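# Unwrap a straw and insert it into a lidded cup

## Task

Pull the straw free of its paper sleeve, then push it through the opening in the cup lid until it reaches the bottom of the cup. Leave the sleeve lying on the table. The cup is not fixed down and has to be standing upright at the end.

## Robot and tools

Robot: two UR7e-type arms, left_arm and right_arm, each with a Robotiq 2F-85 two-finger gripper and a wrist camera. Fixed cameras are cam_head_left, cam_head_right, cam_high and cam_low. The wrist cameras are cam_left_wrist and cam_right_wrist. Every image is 896x504.

Frames. The scene frame has its origin at table-top height, halfway between the nominal arm bases. +z points up, +x points out over the table, and left_arm sits on the +y side. Image left and right do not match these arm names. The calibrated bases are left_arm at (+0.069, +0.450, 0) m and right_arm at (-0.056, -0.425, 0) m, both with almost no yaw. Each arm reports its gripper position (m), quaternion (wxyz) and velocities in its own base frame, and these can be off by a few cm. On the gripper, +z runs along the fingers and the fingers open and close along y. A camera block sticks out toward +x. end_effector_position is the point between the closed pads. Closed fingertips extend about 19 mm past it, and open ones about 6 mm.

The 18-number row. Both tools use one row that covers both arms. The first 9 numbers are left_arm: dx, dy, dz, rx, ry, rz, then gripper position, force_limit and speed. The next 9 are the same fields for right_arm. Every number lies in [-1, 1]. The six pose numbers are an offset, not a pose. They count from that arm's Hand target at the start of the call or action, along that Hand target's own axes. A value of 1.0 equals 0.6 m, or 180 degrees for rotation. rx, ry and rz together form a single rotation vector. To hold an arm where it is, send six zeros for it. Repeating the same offset in a later call moves the arm further. The gripper numbers are absolute settings, not offsets. Resend the previous gripper values to leave a gripper unchanged, because 0 is itself a command.

Gripper settings. position +1 is fully open (85 mm). About -0.8 brings the pads together, and -1 keeps closing until something stops the fingers. force_limit and speed both run from -1 to +1, and together they set how hard the grip is. speed -1 is roughly 20 mm/s, 0 roughly 85 mm/s and +1 roughly 150 mm/s. A slow close at force_limit -1 gives about 30 N per pad. Fast closes that start well wider than the object give much more force. A stopped gripper ignores new force_limit or speed values until position changes by at least 0.01.

execute_actions(actions, cameras). actions is a list of actions. Each action is a list of up to 15 rows, and each row lasts 1/30 s. A short action repeats its last row to fill out 15 steps. Every row in an action counts from the pose at the start of that action. An empty list returns the state plus images.

move(target, speed, blend, stop_force, zero, blocking, cameras) drives each gripper in a straight line to the offset target. target is either one 18-number row or a list of up to 15 rows. Every row in the list counts from the same starting Hand targets, not from the previous row. speed is the top path speed in m/s, from 0.002 to 3.6 (default 0.25). It can be one number or one per target. blend is a corner radius in m for lists, and 0 means stop at each target. stop_force is in N, from 3 to 120. It ends an arm's path once the wrist feels that much push against the motion. Leave stop_force out when pulling away from a contact. zero (default true) re-zeroes the sensor before the move. blocking=false returns early and cannot be combined with stop_force. The whole move is capped at 10 s. Paths do not avoid obstacles or the other arm. Do not route a path close to an arm's own base.

Other tools:
- wait(seconds 0-10) holds the current commands.
- stop() brakes a running move.
- zoom_image(camera, region [x0,y0,x1,y1]) enlarges part of the newest image, at most 504x504 px.
- zero_wrist_force(arm) re-zeroes one wrist sensor.
- read_manual(section) returns the licence text.
- finished_scene(scene) ends the scene and cannot be undone.

Reading results:
- Hand target is the last commanded pose after clipping, and the next offsets count from it. A gripper that settles short of it needs the gap sent again as an offset.
- Tool commands shows the current gripper commands.
- object_status: 0 means moving, 1 means blocked while opening, 2 means blocked while closing (an object is held), 3 means it reached the requested position or the pads met. After closing with -1, check for 2.
- position_measured is in counts: 3 is open, about 78 is 60 mm, 130 is 40 mm, 180 is 20 mm and 230 means the pads touch.
- Wrist force and Wrist torque are given in the gripper's axes. A further line shows the peak since the previous reading.
- The move: line reports how the move ended (done, off_target, moving, held or fault) and limits (paced means the command was clipped, held means steps were withheld).
- MOTOR HOT appears at 70 °C. At 85 °C the arm brakes for 30 to 60 s or longer.

Motion notes. Each control step can change commanded orientation by at most 32 degrees from the measured orientation. Arms lag slightly behind commands and overshoot fast stops.

Things to avoid:
- An outside force near 150 N on an arm or its load, or joint torques at the limits (135 N m for the large joints, 25.2 N m for the wrist joints), triggers a 10 s arm stop. Contact-torque faults give the same stop.
- Commanding even slightly past a firm contact, and fast impacts.
- Contact between the two arms, including one gripper closing on the other's fingers.
- Squeezing hard on an item that still rests on the table.
- Dropping or releasing moving items, letting anything fall or leave the table, and tipping the loose cup.
- Holding heavy loads at full stretch or pushing toward poses the arm cannot reach, since this overheats the motors.

Each tool is called in YAML: its name, and indented under it one key for each argument.

## Session

execute_actions:
  actions: []

Scene clock: 0.00 s.
left_arm: end_effector_position=(+0.0661, -0.2817, +0.1437) position_measured=3 object_status=3 end_effector_quat_wxyz=(-0.189, +0.689, +0.442, +0.543) | right_arm: end_effector_position=(+0.2798, +0.1408, +0.1408) position_measured=3 object_status=3 end_effector_quat_wxyz=(-0.053, -0.547, +0.703, -0.452)
Joint positions: left_arm=[-2.027 -1.285 1.961 -1.031 -1.374 -0.164] | right_arm=[4.595 -1.439 -2.295 -1.807 1.049 0.364]
Joint velocities: within noise
Joint torques (N m): no reading
Wrist force (N): no reading
Wrist torque (N m): no reading
Wrist force, peak (N): no reading
Hand target: left_arm +0.0661, -0.2817, +0.1437; -0.189, +0.689, +0.442, +0.543 | right_arm +0.2798, +0.1408, +0.1408; -0.053, -0.547, +0.703, -0.452
Tool commands: left_gripper/position=+1.0 left_gripper/force_limit=+1.0 left_gripper/speed=+1.0 right_gripper/position=+1.0 right_gripper/force_limit=+1.0 right_gripper/speed=+1.0

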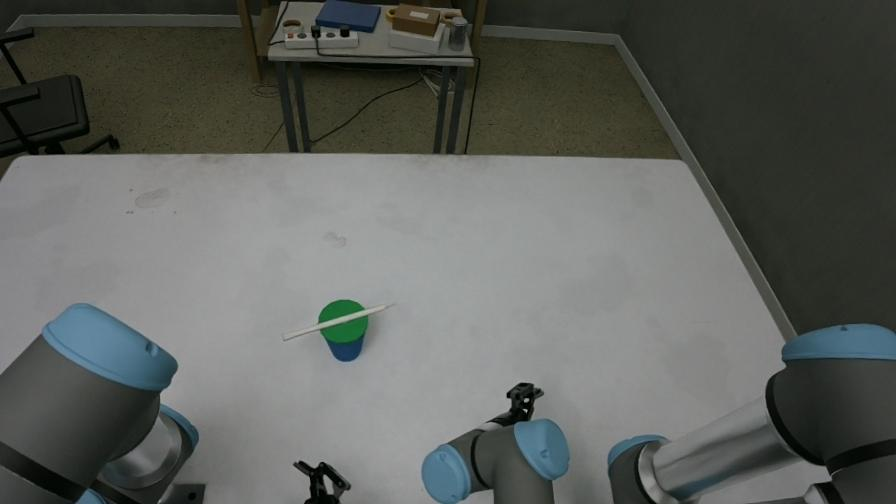

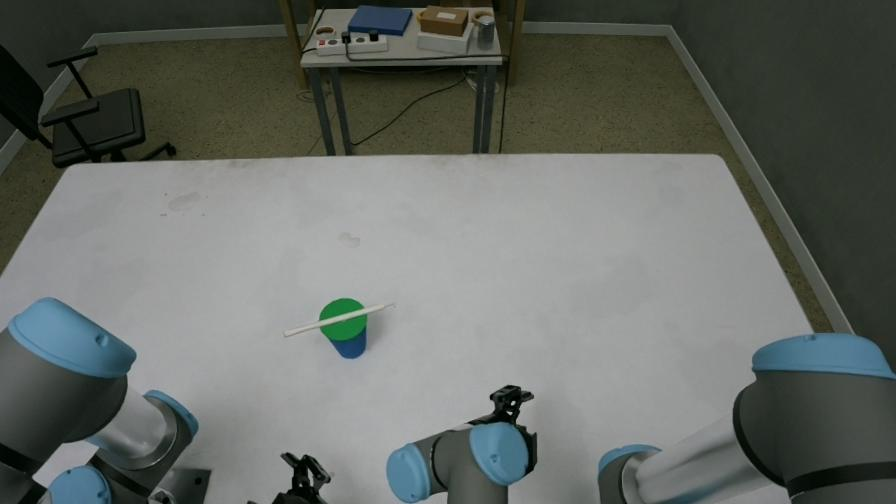

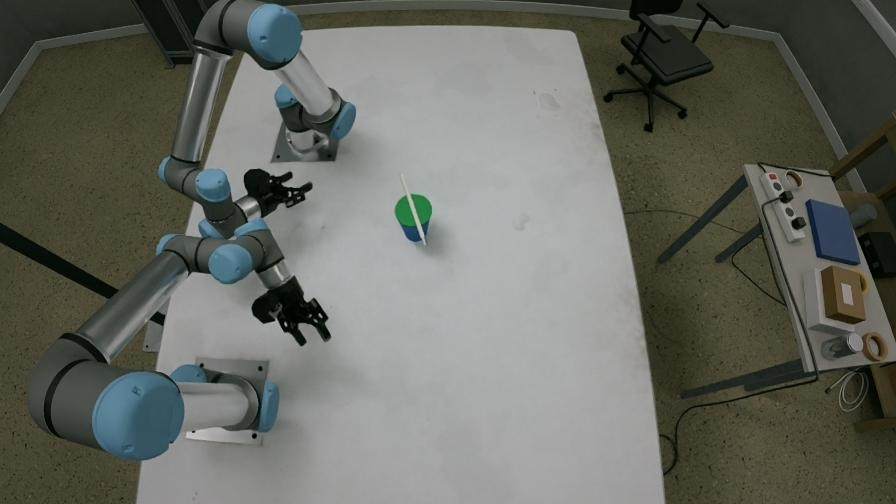

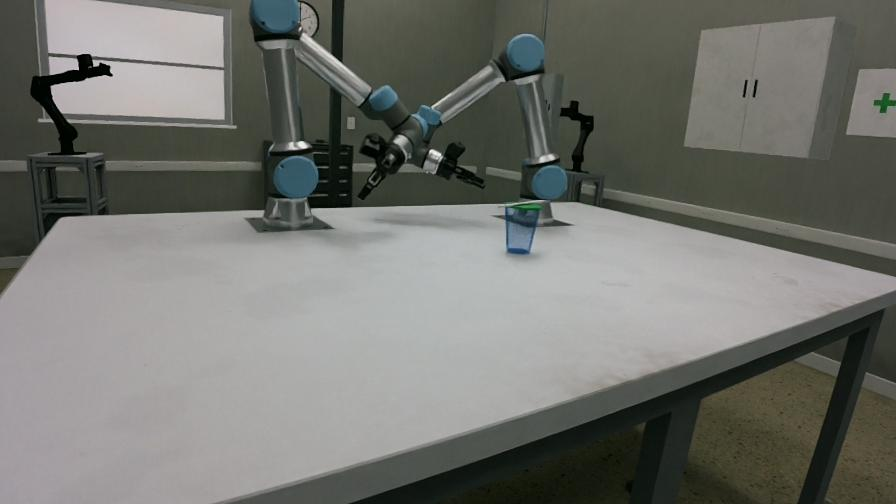

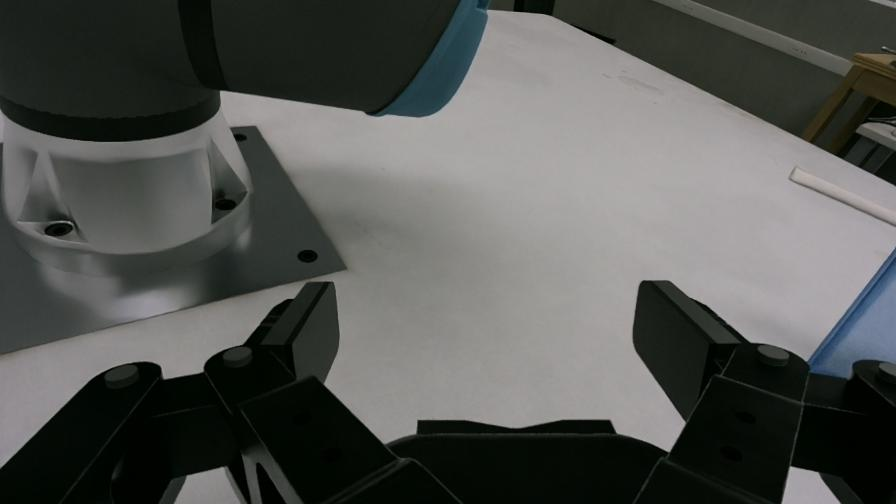

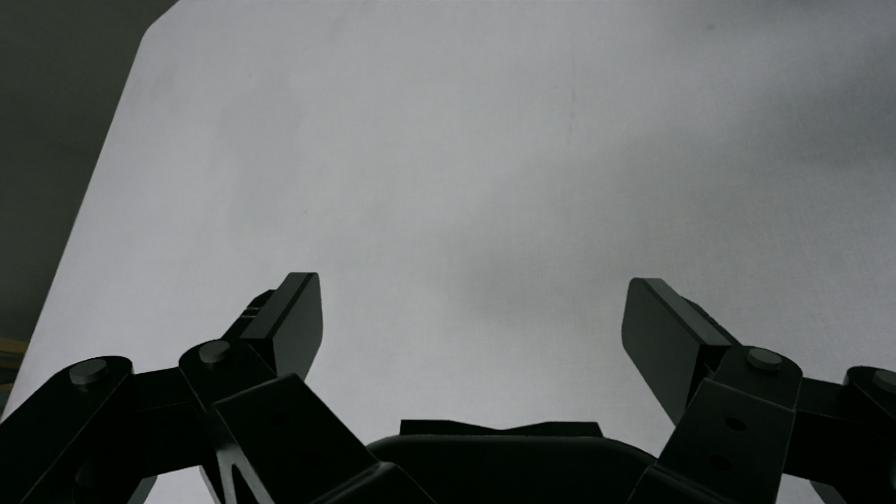

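zoom_image:
  camera: "cam_head_left"
  region: [260, 270, 420, 390]

zoom_image:
  camera: "cam_high"
  region: [360, 150, 480, 270]

zoom_image:
  camera: "cam_low"
  region: [460, 180, 580, 270]

zoom_image:
  camera: "cam_head_right"
  region: [260, 270, 420, 390]

Scaled by 3.150 from the camera's 896x504 image, which has a finer 1280x720 frame.

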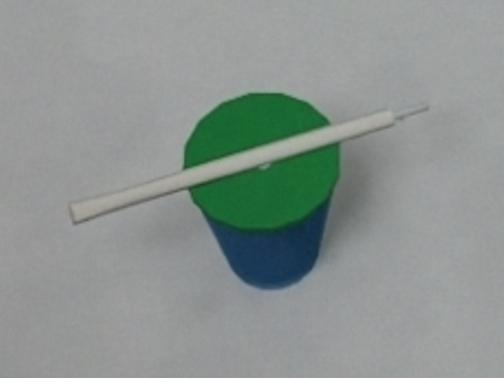

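Scaled by 4.200 from the camera's 896x504 image, which has a finer 1280x720 frame.

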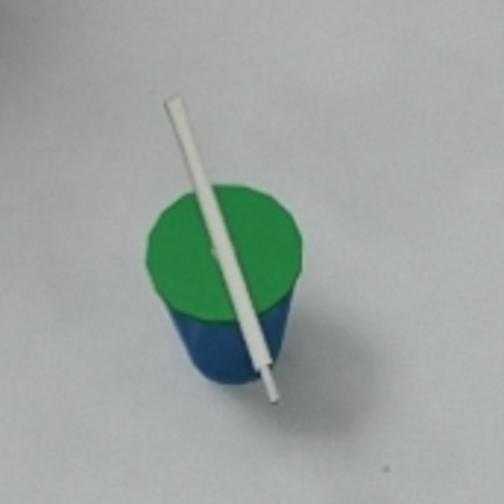

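Scaled by 4.200 from the camera's 896x504 image, which has a finer 1280x720 frame.

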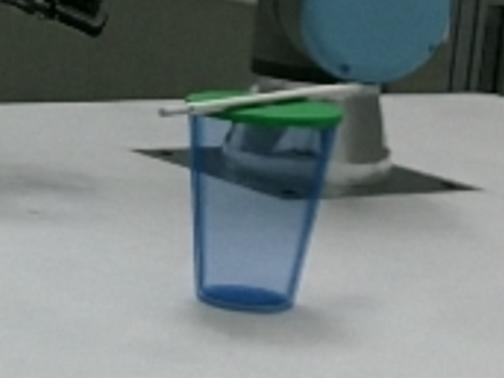

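Scaled by 3.150 from the camera's 896x504 image, which has a finer 1280x720 frame.

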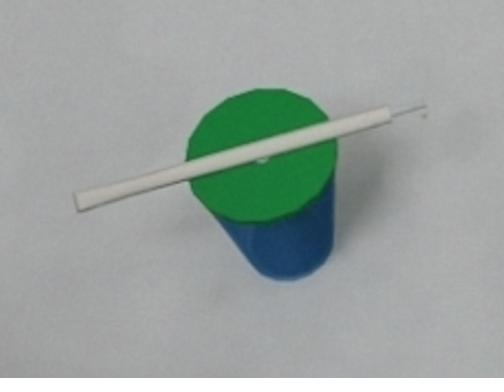

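move:
  target: [0.3463,0.3810,0.3155,0.2531,-0.3119,-0.2467,1,1,1,-0.0867,-0.1917,-0.35,0.3176,-0.3511,0.0549,1,1,1]
  speed: 0.5
  cameras: ["all"]

Scene clock: 114.27 s.
left_arm: end_effector_position=(+0.0872, -0.2740, +0.1558) position_measured=3 object_status=3 end_effector_quat_wxyz=(-0.178, +0.688, +0.483, +0.511) | right_arm: end_effector_position=(+0.2853, +0.1795, +0.1745) position_measured=3 object_status=3 end_effector_quat_wxyz=(+0.095, -0.585, +0.663, -0.458)
Joint positions: left_arm=[-1.967 -1.371 1.986 -1.053 -1.364 -0.182] | right_arm=[4.771 -1.285 -2.341 -1.845 0.888 0.464]
Joint torques (N m): left_arm=[4.62 -35.74 -27.81 2.46 -0.62 2.09] | right_arm=[-4.38 2.14 29.78 2.77 -1.48 -1.01]
Wrist force (N): left_arm=[0.0 0.3 0.0] | right_arm=[-0.7 -0.2 -0.1]
Wrist torque (N m): left_arm=[0.08 0.03 0.12] | right_arm=[-0.01 0.02 0.10]
Wrist force, peak (N): left_arm=[19.2 15.2 2.3] | right_arm=[-0.4 -0.6 -1.1]
Hand target: left_arm +0.0872, -0.2740, +0.1559; -0.178, +0.688, +0.483, +0.511 (not the last commanded pose) | right_arm +0.2854, +0.1796, +0.1745; +0.095, -0.585, +0.663, -0.458 (not the last commanded pose)
Off the commanded pose: left_arm 0.337 m, 79 deg | right_arm 0.193 m, 68 deg.
move: held (left_arm; a check stopped the path), off_target (right_arm; braked when a check withheld steps of left_arm); limits=held
pose unreachable (left arm): on one or more control steps of this call, first in action 0 (counted from 0), this arm could not follow its commanded pose, so it was not sent that pose on those steps. It may still have moved: this result reports where it is.
cause: moving toward the commanded pose would bring a part of the arm too close to another arm (a part of this arm just beyond joint 5 (wrist 2) and a part of the right arm just beyond its joint 5 (wrist 2), along the way the arms are being sent, or toward where that arm still pushes).

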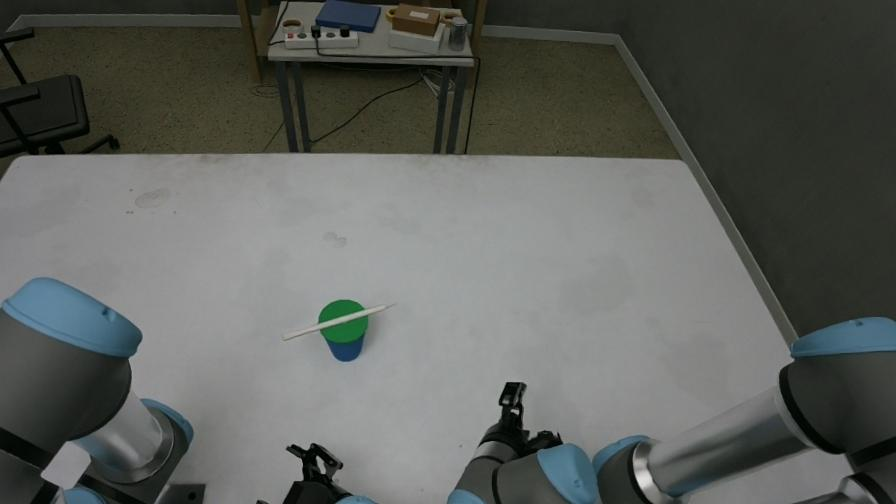

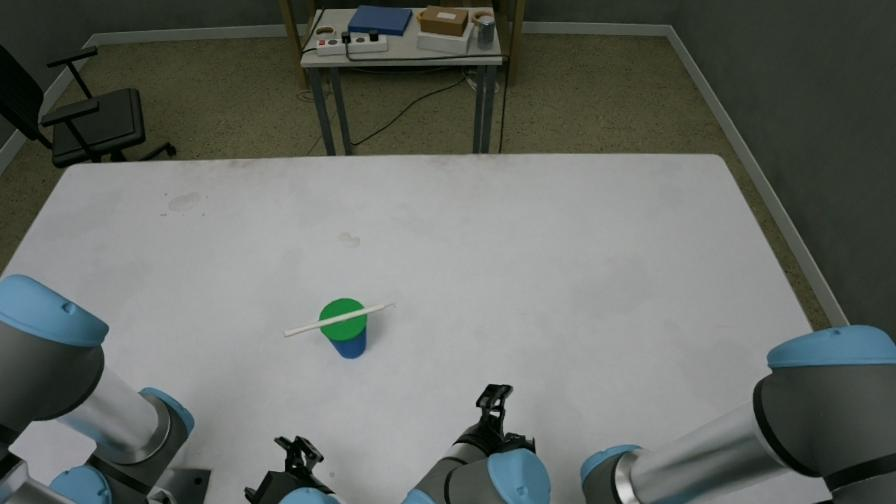

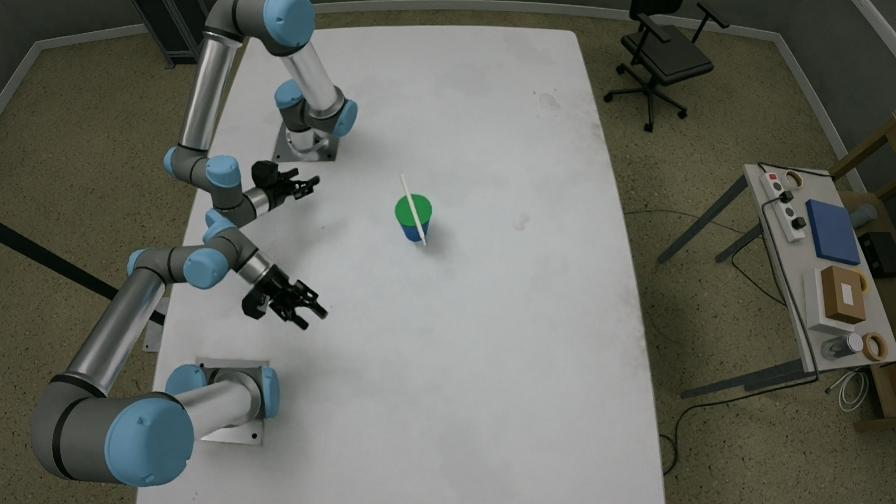

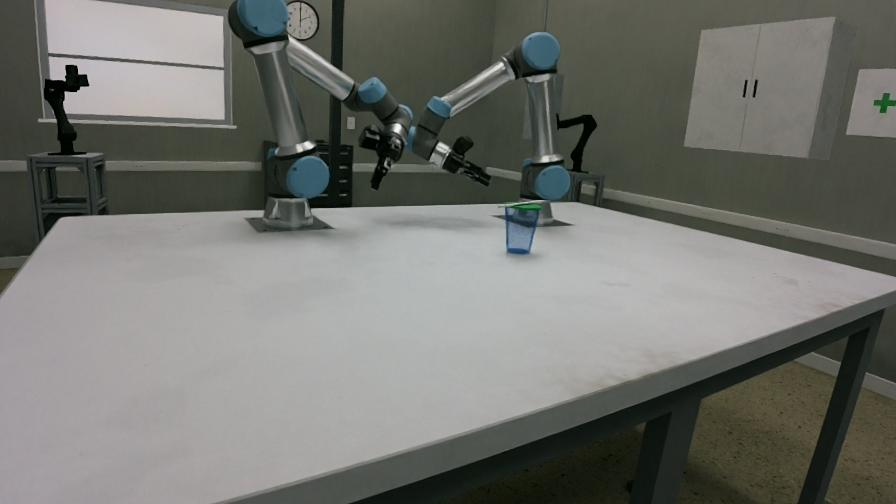

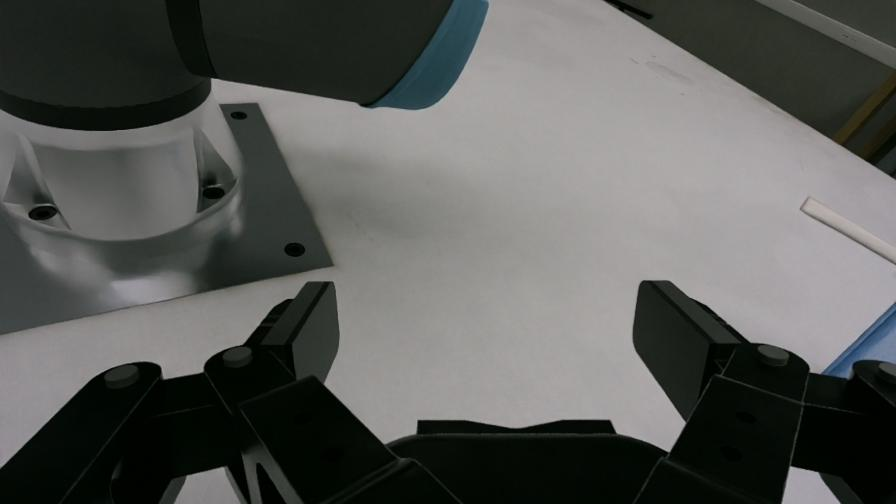

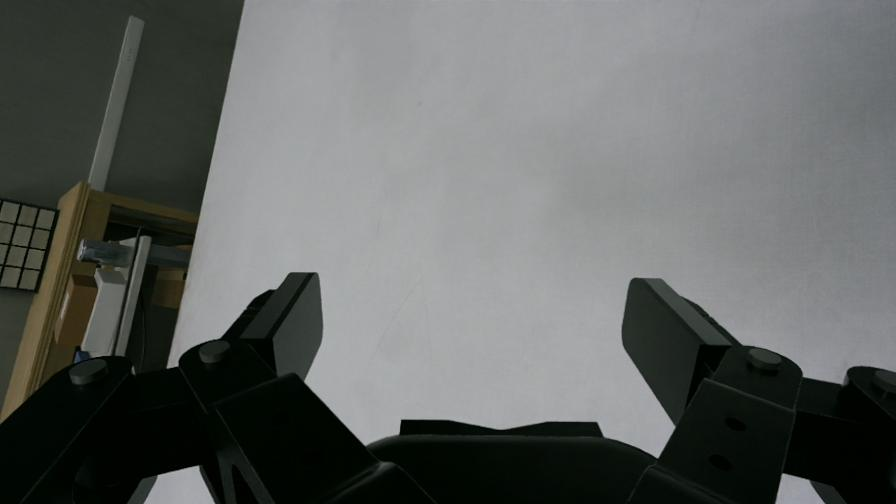

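move:
  target: [0,0,0,0,0,0,1,1,1,0.1168,-0.1978,0.023,0.2501,-0.2770,0.0432,1,1,1]
  speed: 0.5

move:
  target: [0.3192,0.389,0.2485,0.2351,-0.2899,-0.2281,1,1,1,0,0,0,0,0,0,1,1,1]
  speed: 0.5
  cameras: ["all"]

Scene clock: 151.33 s.
left_arm: end_effector_position=(+0.0872, -0.2740, +0.1559) position_measured=3 object_status=3 end_effector_quat_wxyz=(-0.178, +0.688, +0.483, +0.511) | right_arm: end_effector_position=(+0.3590, +0.1269, +0.2807) position_measured=3 object_status=3 end_effector_quat_wxyz=(+0.541, -0.545, +0.453, -0.452) end_effector_velocity=(+0.000, +0.000, +0.000) end_effector_angular_velocity=(-0.005, +0.000, -0.001)
Joint positions: left_arm=[-1.967 -1.371 1.986 -1.053 -1.364 -0.182] | right_arm=[5.364 -0.406 -2.604 -3.26 0.47 1.558]
Joint velocities: left_arm=[within noise] | right_arm=[-0.001 0 0.001 0.001 0 -0.006]
Joint torques (N m): left_arm=[6.12 -35.05 -27.96 2.31 -0.61 2.1] | right_arm=[9.11 -13.16 25.8 0.05 0.88 -2.18]
Wrist force (N): left_arm=[0.1 0.3 0.1] | right_arm=[-2.0 0.9 0.5]
Wrist torque (N m): left_arm=[0.09 0.01 0.11] | right_arm=[0.28 0.05 0.00]
Wrist force, peak (N): left_arm=[0.2 0.4 -0.4] | right_arm=[-2.6 0.7 0.9]
Hand target: left_arm +0.0872, -0.2740, +0.1559; -0.178, +0.688, +0.483, +0.511 | right_arm +0.3555, +0.1246, +0.2806; +0.597, -0.597, +0.380, -0.380
Off the commanded pose: left_arm 0.000 m, 0 deg | right_arm 0.004 m, 15 deg.
move: off_target (right_arm)

Scene clock: 153.30 s.
left_arm: end_effector_position=(+0.3662, -0.1809, +0.3198) position_measured=3 object_status=3 end_effector_quat_wxyz=(+0.000, +0.527, +0.850, +0.000) | right_arm: end_effector_position=(+0.3590, +0.1269, +0.2807) position_measured=3 object_status=3 end_effector_quat_wxyz=(+0.541, -0.545, +0.454, -0.452)
Joint positions: left_arm=[-0.791 -1.823 1.816 -1.564 -1.571 0.318] | right_arm=[5.364 -0.406 -2.604 -3.26 0.47 1.557]
Joint torques (N m): left_arm=[7.85 -19.45 -19.55 -3.71 -0.54 -0.03] | right_arm=[7.94 -9.32 29.87 -0.14 -0.68 -1.67]
Wrist force (N): left_arm=[-0.8 -0.5 -2.5] | right_arm=[-2.0 0.9 0.8]
Wrist torque (N m): left_arm=[0.15 0.21 -0.38] | right_arm=[0.28 0.04 0.01]
Wrist force, peak (N): left_arm=[-0.4 1.8 -3.2] | right_arm=[-2.3 0.9 1.0]
Hand target: left_arm +0.3662, -0.1809, +0.3198; +0.000, +0.527, +0.850, +0.000 | right_arm +0.3590, +0.1269, +0.2807; +0.541, -0.545, +0.454, -0.452 (not the last commanded pose)
Off the commanded pose: left_arm 0.000 m, 0 deg | right_arm 0.004 m, 15 deg.
move: off_target (right_arm)

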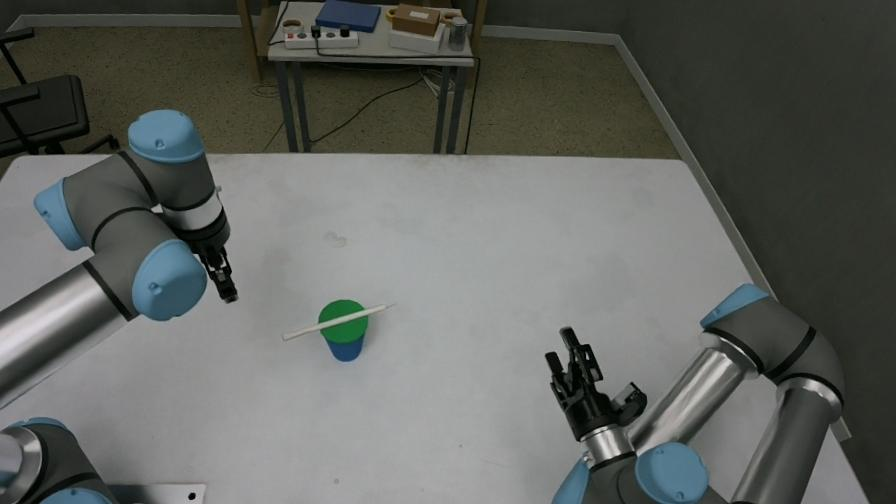

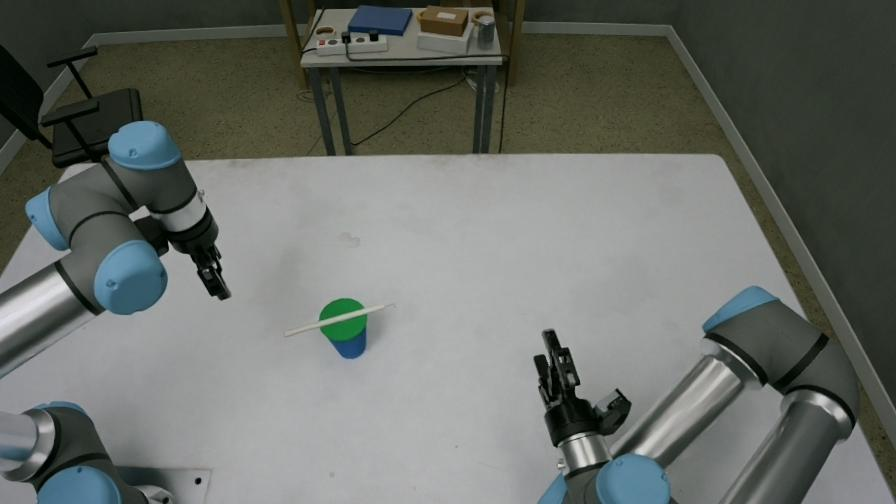

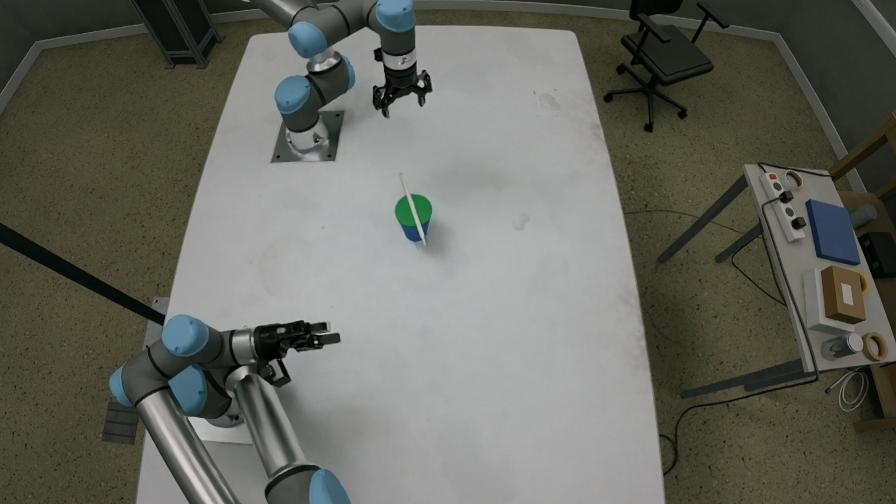

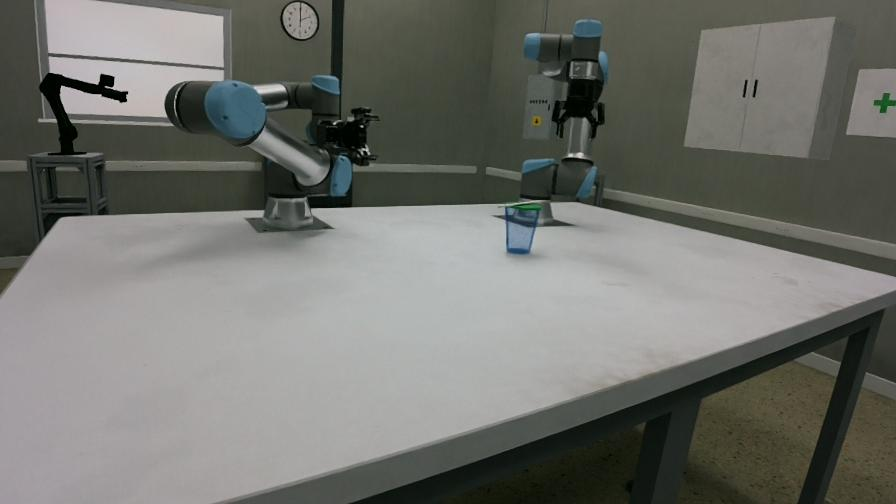

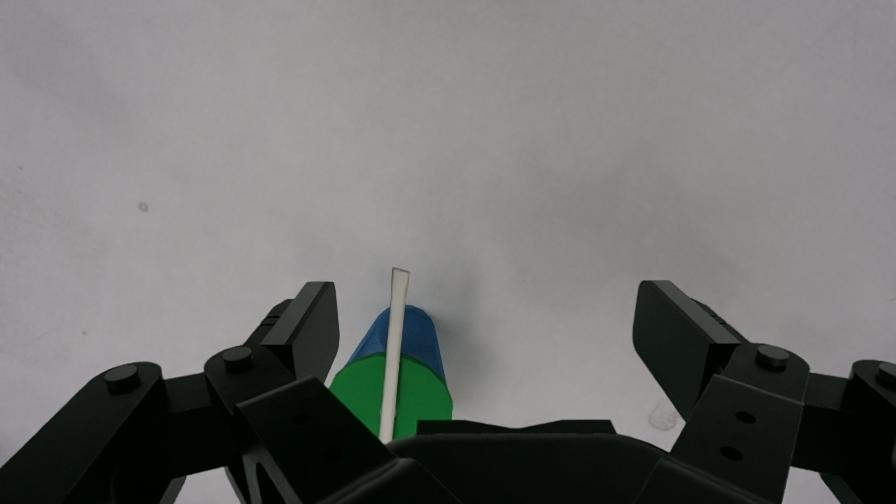

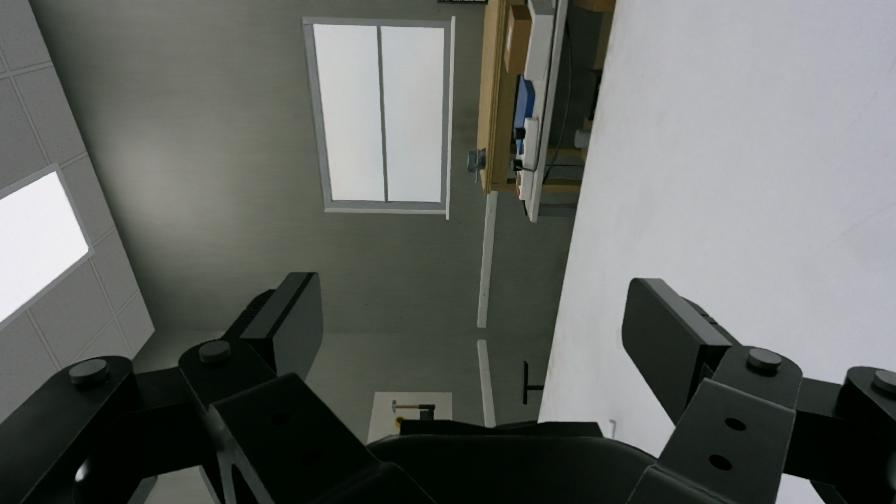

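move:
  target: [-0.1333,-0.0742,0.25,0,0,0.0372,1,1,1,-0.4185,0.05,0.1762,0,-0.0444,0,1,1,1]
  speed: 0.25
  cameras: ["all"]

Scene clock: 229.87 s.
left_arm: end_effector_position=(+0.3647, -0.2128, +0.2676) position_measured=3 object_status=3 end_effector_quat_wxyz=(+0.000, +0.544, +0.839, +0.000) | right_arm: end_effector_position=(+0.3479, +0.1712, +0.2736) position_measured=3 object_status=3 end_effector_quat_wxyz=(+0.581, -0.584, +0.402, -0.400)
Joint positions: left_arm=[-0.849 -1.778 1.916 -1.709 -1.571 0.301] | right_arm=[5.45 -0.34 -2.622 -3.31 0.373 1.56]
Joint torques (N m): left_arm=[3.57 -22.8 -30.82 -3.93 0.94 2.09] | right_arm=[-12.69 -32.88 30.35 1 -0.88 0.39]
Wrist force (N): left_arm=[-1.0 -0.6 -2.3] | right_arm=[-1.9 0.8 0.8]
Wrist torque (N m): left_arm=[0.14 0.24 -0.38] | right_arm=[0.25 -0.02 0.02]
Wrist force, peak (N): left_arm=[-0.1 -0.1 -3.9] | right_arm=[-4.2 2.2 0.7]
Hand target: left_arm +0.3647, -0.2128, +0.2676; +0.000, +0.544, +0.839, +0.000 (not the last commanded pose) | right_arm +0.3479, +0.1712, +0.2736; +0.581, -0.584, +0.402, -0.400 (not the last commanded pose)
Off the commanded pose: left_arm 0.114 m, 4 deg | right_arm 0.234 m, 2 deg.
move: held (right_arm; a check stopped the path), off_target (left_arm; braked when a check withheld steps of right_arm); limits=held
pose unreachable (right arm): on one or more control steps of this call, first in action 0 (counted from 0), this arm could not follow its commanded pose, so it was not sent that pose on those steps. It may still have moved: this result reports where it is.
cause: moving toward the commanded pose would bring two parts of the arm too close to each other (joints 3 (elbow) to 5 (wrist 2) lie between them).

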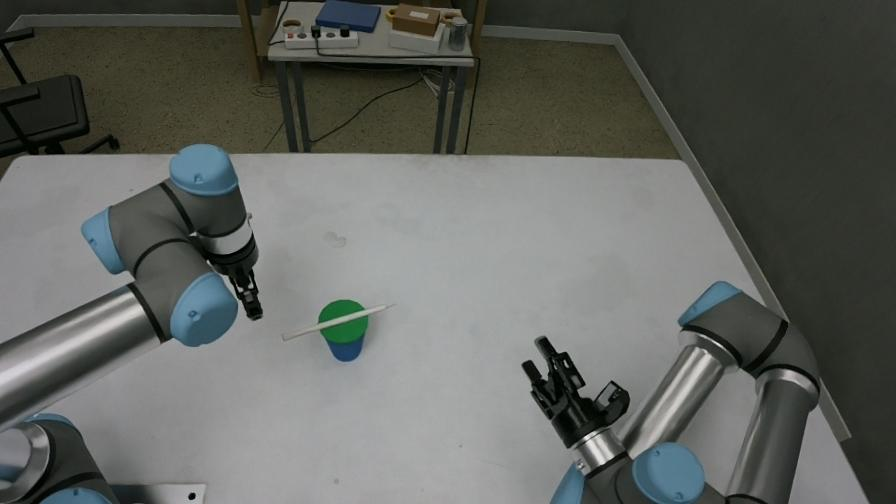

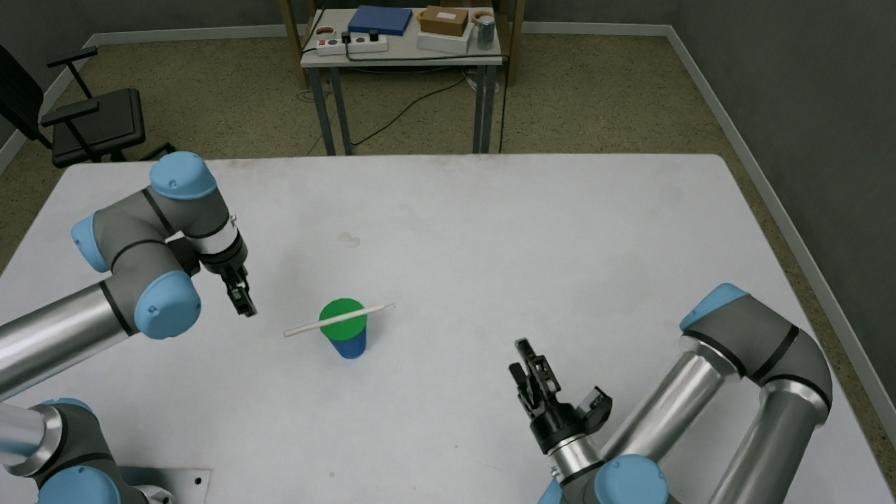

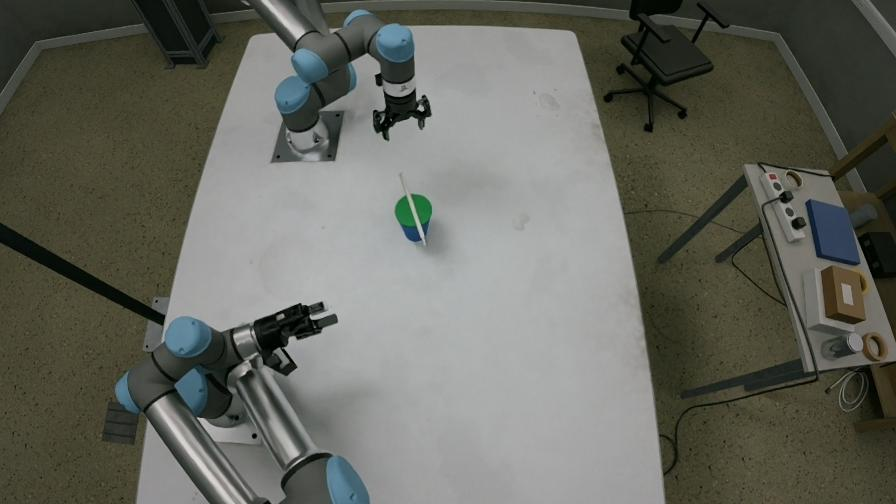

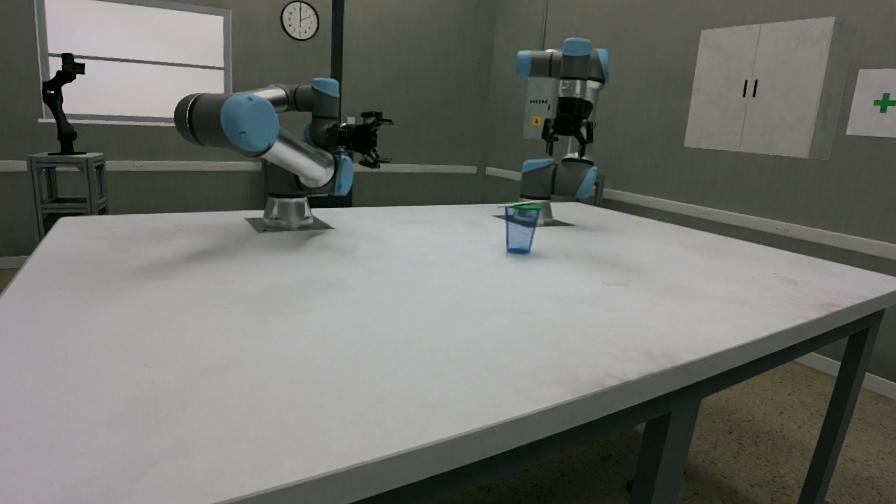

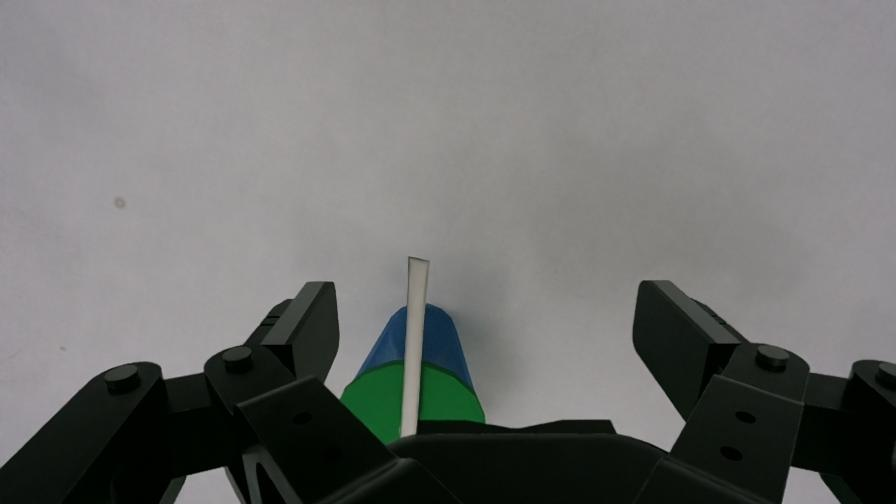

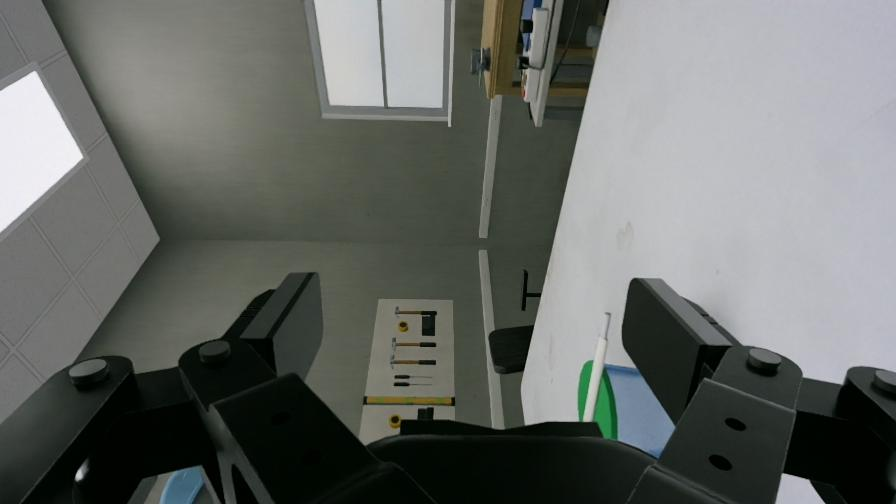

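move:
  target:
    - [-0.0842,-0.0463,0.171,0,0,0.0233,1,1,1,-0.0515,0.165,-0.0927,-0.2471,0.2555,-0.0518,1,1,1]
    - [-0.0842,-0.0463,0.171,0,0,0.0233,1,1,1,-0.3039,0.0393,0.2411,0,0.0156,0,1,1,1]
  speed: 0.3
  blend: [0.03,0]
  cameras: ["cam_head_left","cam_high","cam_left_wrist","cam_right_wrist"]

Scene clock: 271.23 s.
left_arm: end_effector_position=(+0.3626, -0.2383, +0.2220) position_measured=3 object_status=3 end_effector_quat_wxyz=(+0.000, +0.557, +0.830, +0.000) | right_arm: end_effector_position=(+0.3242, +0.1730, +0.2377) position_measured=3 object_status=3 end_effector_quat_wxyz=(-0.476, +0.636, -0.463, +0.393)
Joint positions: left_arm=[-0.893 -1.725 1.992 -1.838 -1.571 0.289] | right_arm=[5.919 -0.15 -2.548 -3.294 0.977 1.344]
Joint torques (N m): left_arm=[7.62 -26.78 -35.16 -1.59 0.84 0.02] | right_arm=[-12.75 -37.1 11.55 0.98 -1.43 -1.65]
Wrist force (N): left_arm=[-1.1 -0.9 -2.4] | right_arm=[-1.8 0.0 0.6]
Wrist torque (N m): left_arm=[0.09 0.26 -0.38] | right_arm=[0.09 0.01 0.06]
Wrist force, peak (N): left_arm=[-0.5 -0.5 -3.2] | right_arm=[-5.3 -0.9 -1.7]
Hand target: left_arm +0.3626, -0.2383, +0.2221; +0.000, +0.557, +0.830, +0.000 (not the last commanded pose) | right_arm +0.3242, +0.1730, +0.2377; -0.476, +0.636, -0.463, +0.393 (not the last commanded pose)
Off the commanded pose: left_arm 0.065 m, 2 deg | right_arm 0.239 m, 14 deg.
shoulder posture changed (right arm): the wrist came as close to joint 1's axis as it can, and the arm is now in the other of its two shoulder postures.
move: held (right_arm; a check stopped the path), off_target (left_arm; braked when a check withheld steps of right_arm); path passed 0 of 2 targets; limits=held
pose unreachable (right arm): on one or more control steps of this call, first in action 0 (counted from 0), this arm could not follow its commanded pose, so it was not sent that pose on those steps. It may still have moved: this result reports where it is.
cause: moving toward the commanded pose would bring two parts of the arm too close to each other (its gripper and another part of the arm, with joints 3 (elbow) to 6 (wrist 3) between them, 19 mm apart when it was first held).
Images, in order (width x height): cam_head_left 896x504, cam_high 896x504, cam_left_wrist 896x504, cam_right_wrist 896x504.

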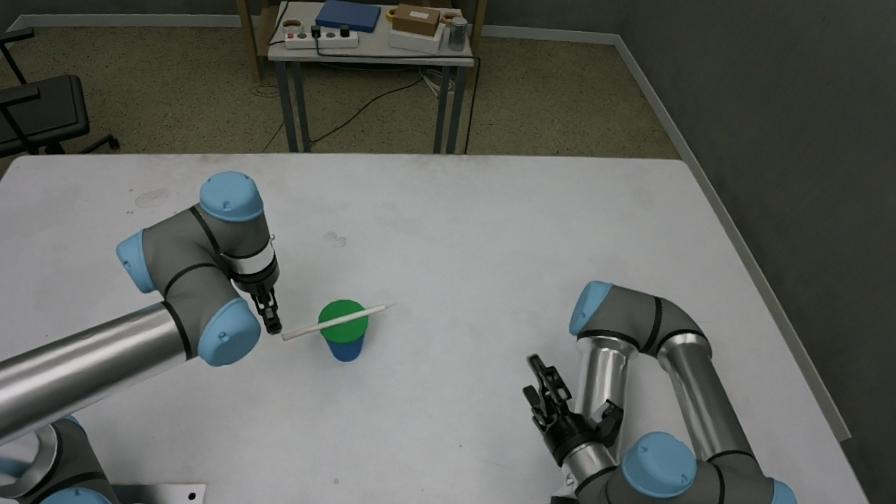

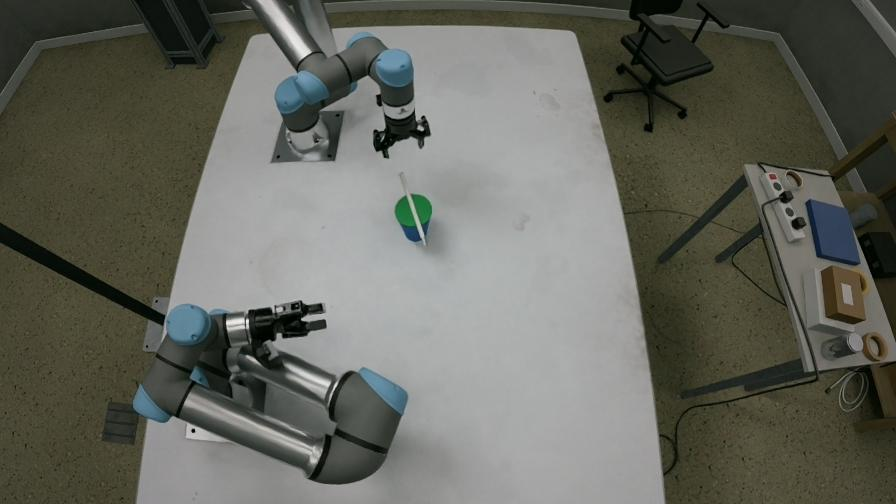

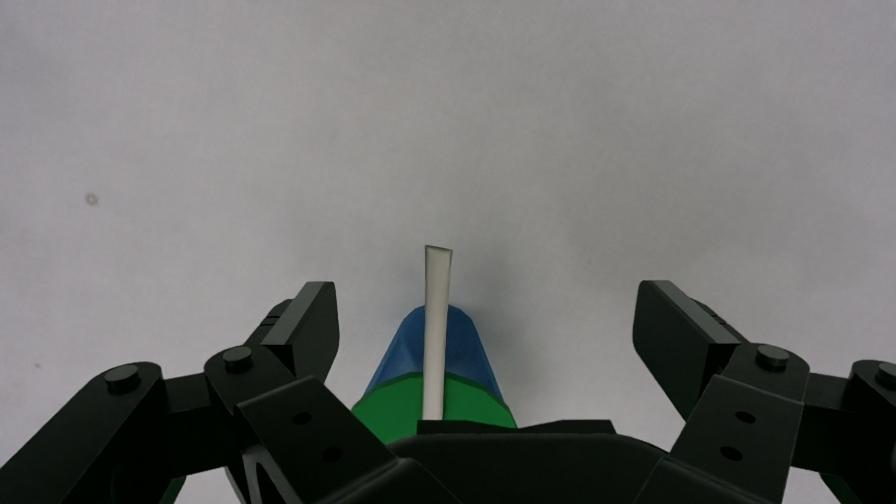

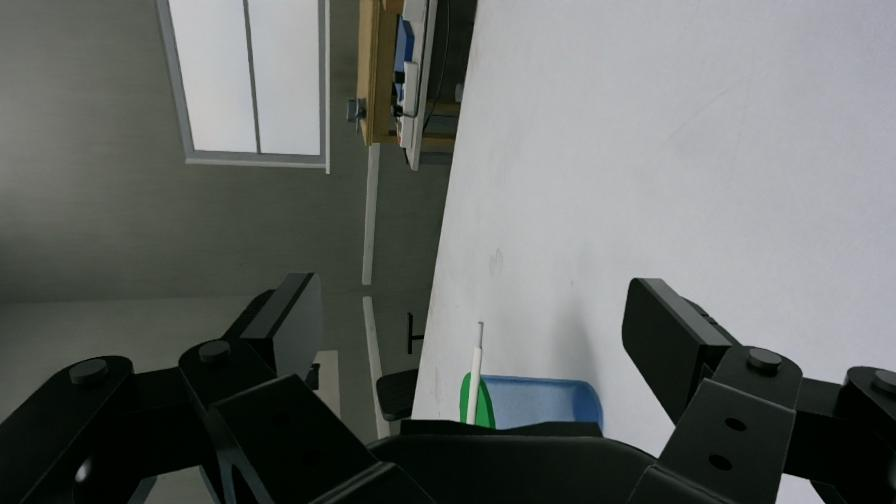

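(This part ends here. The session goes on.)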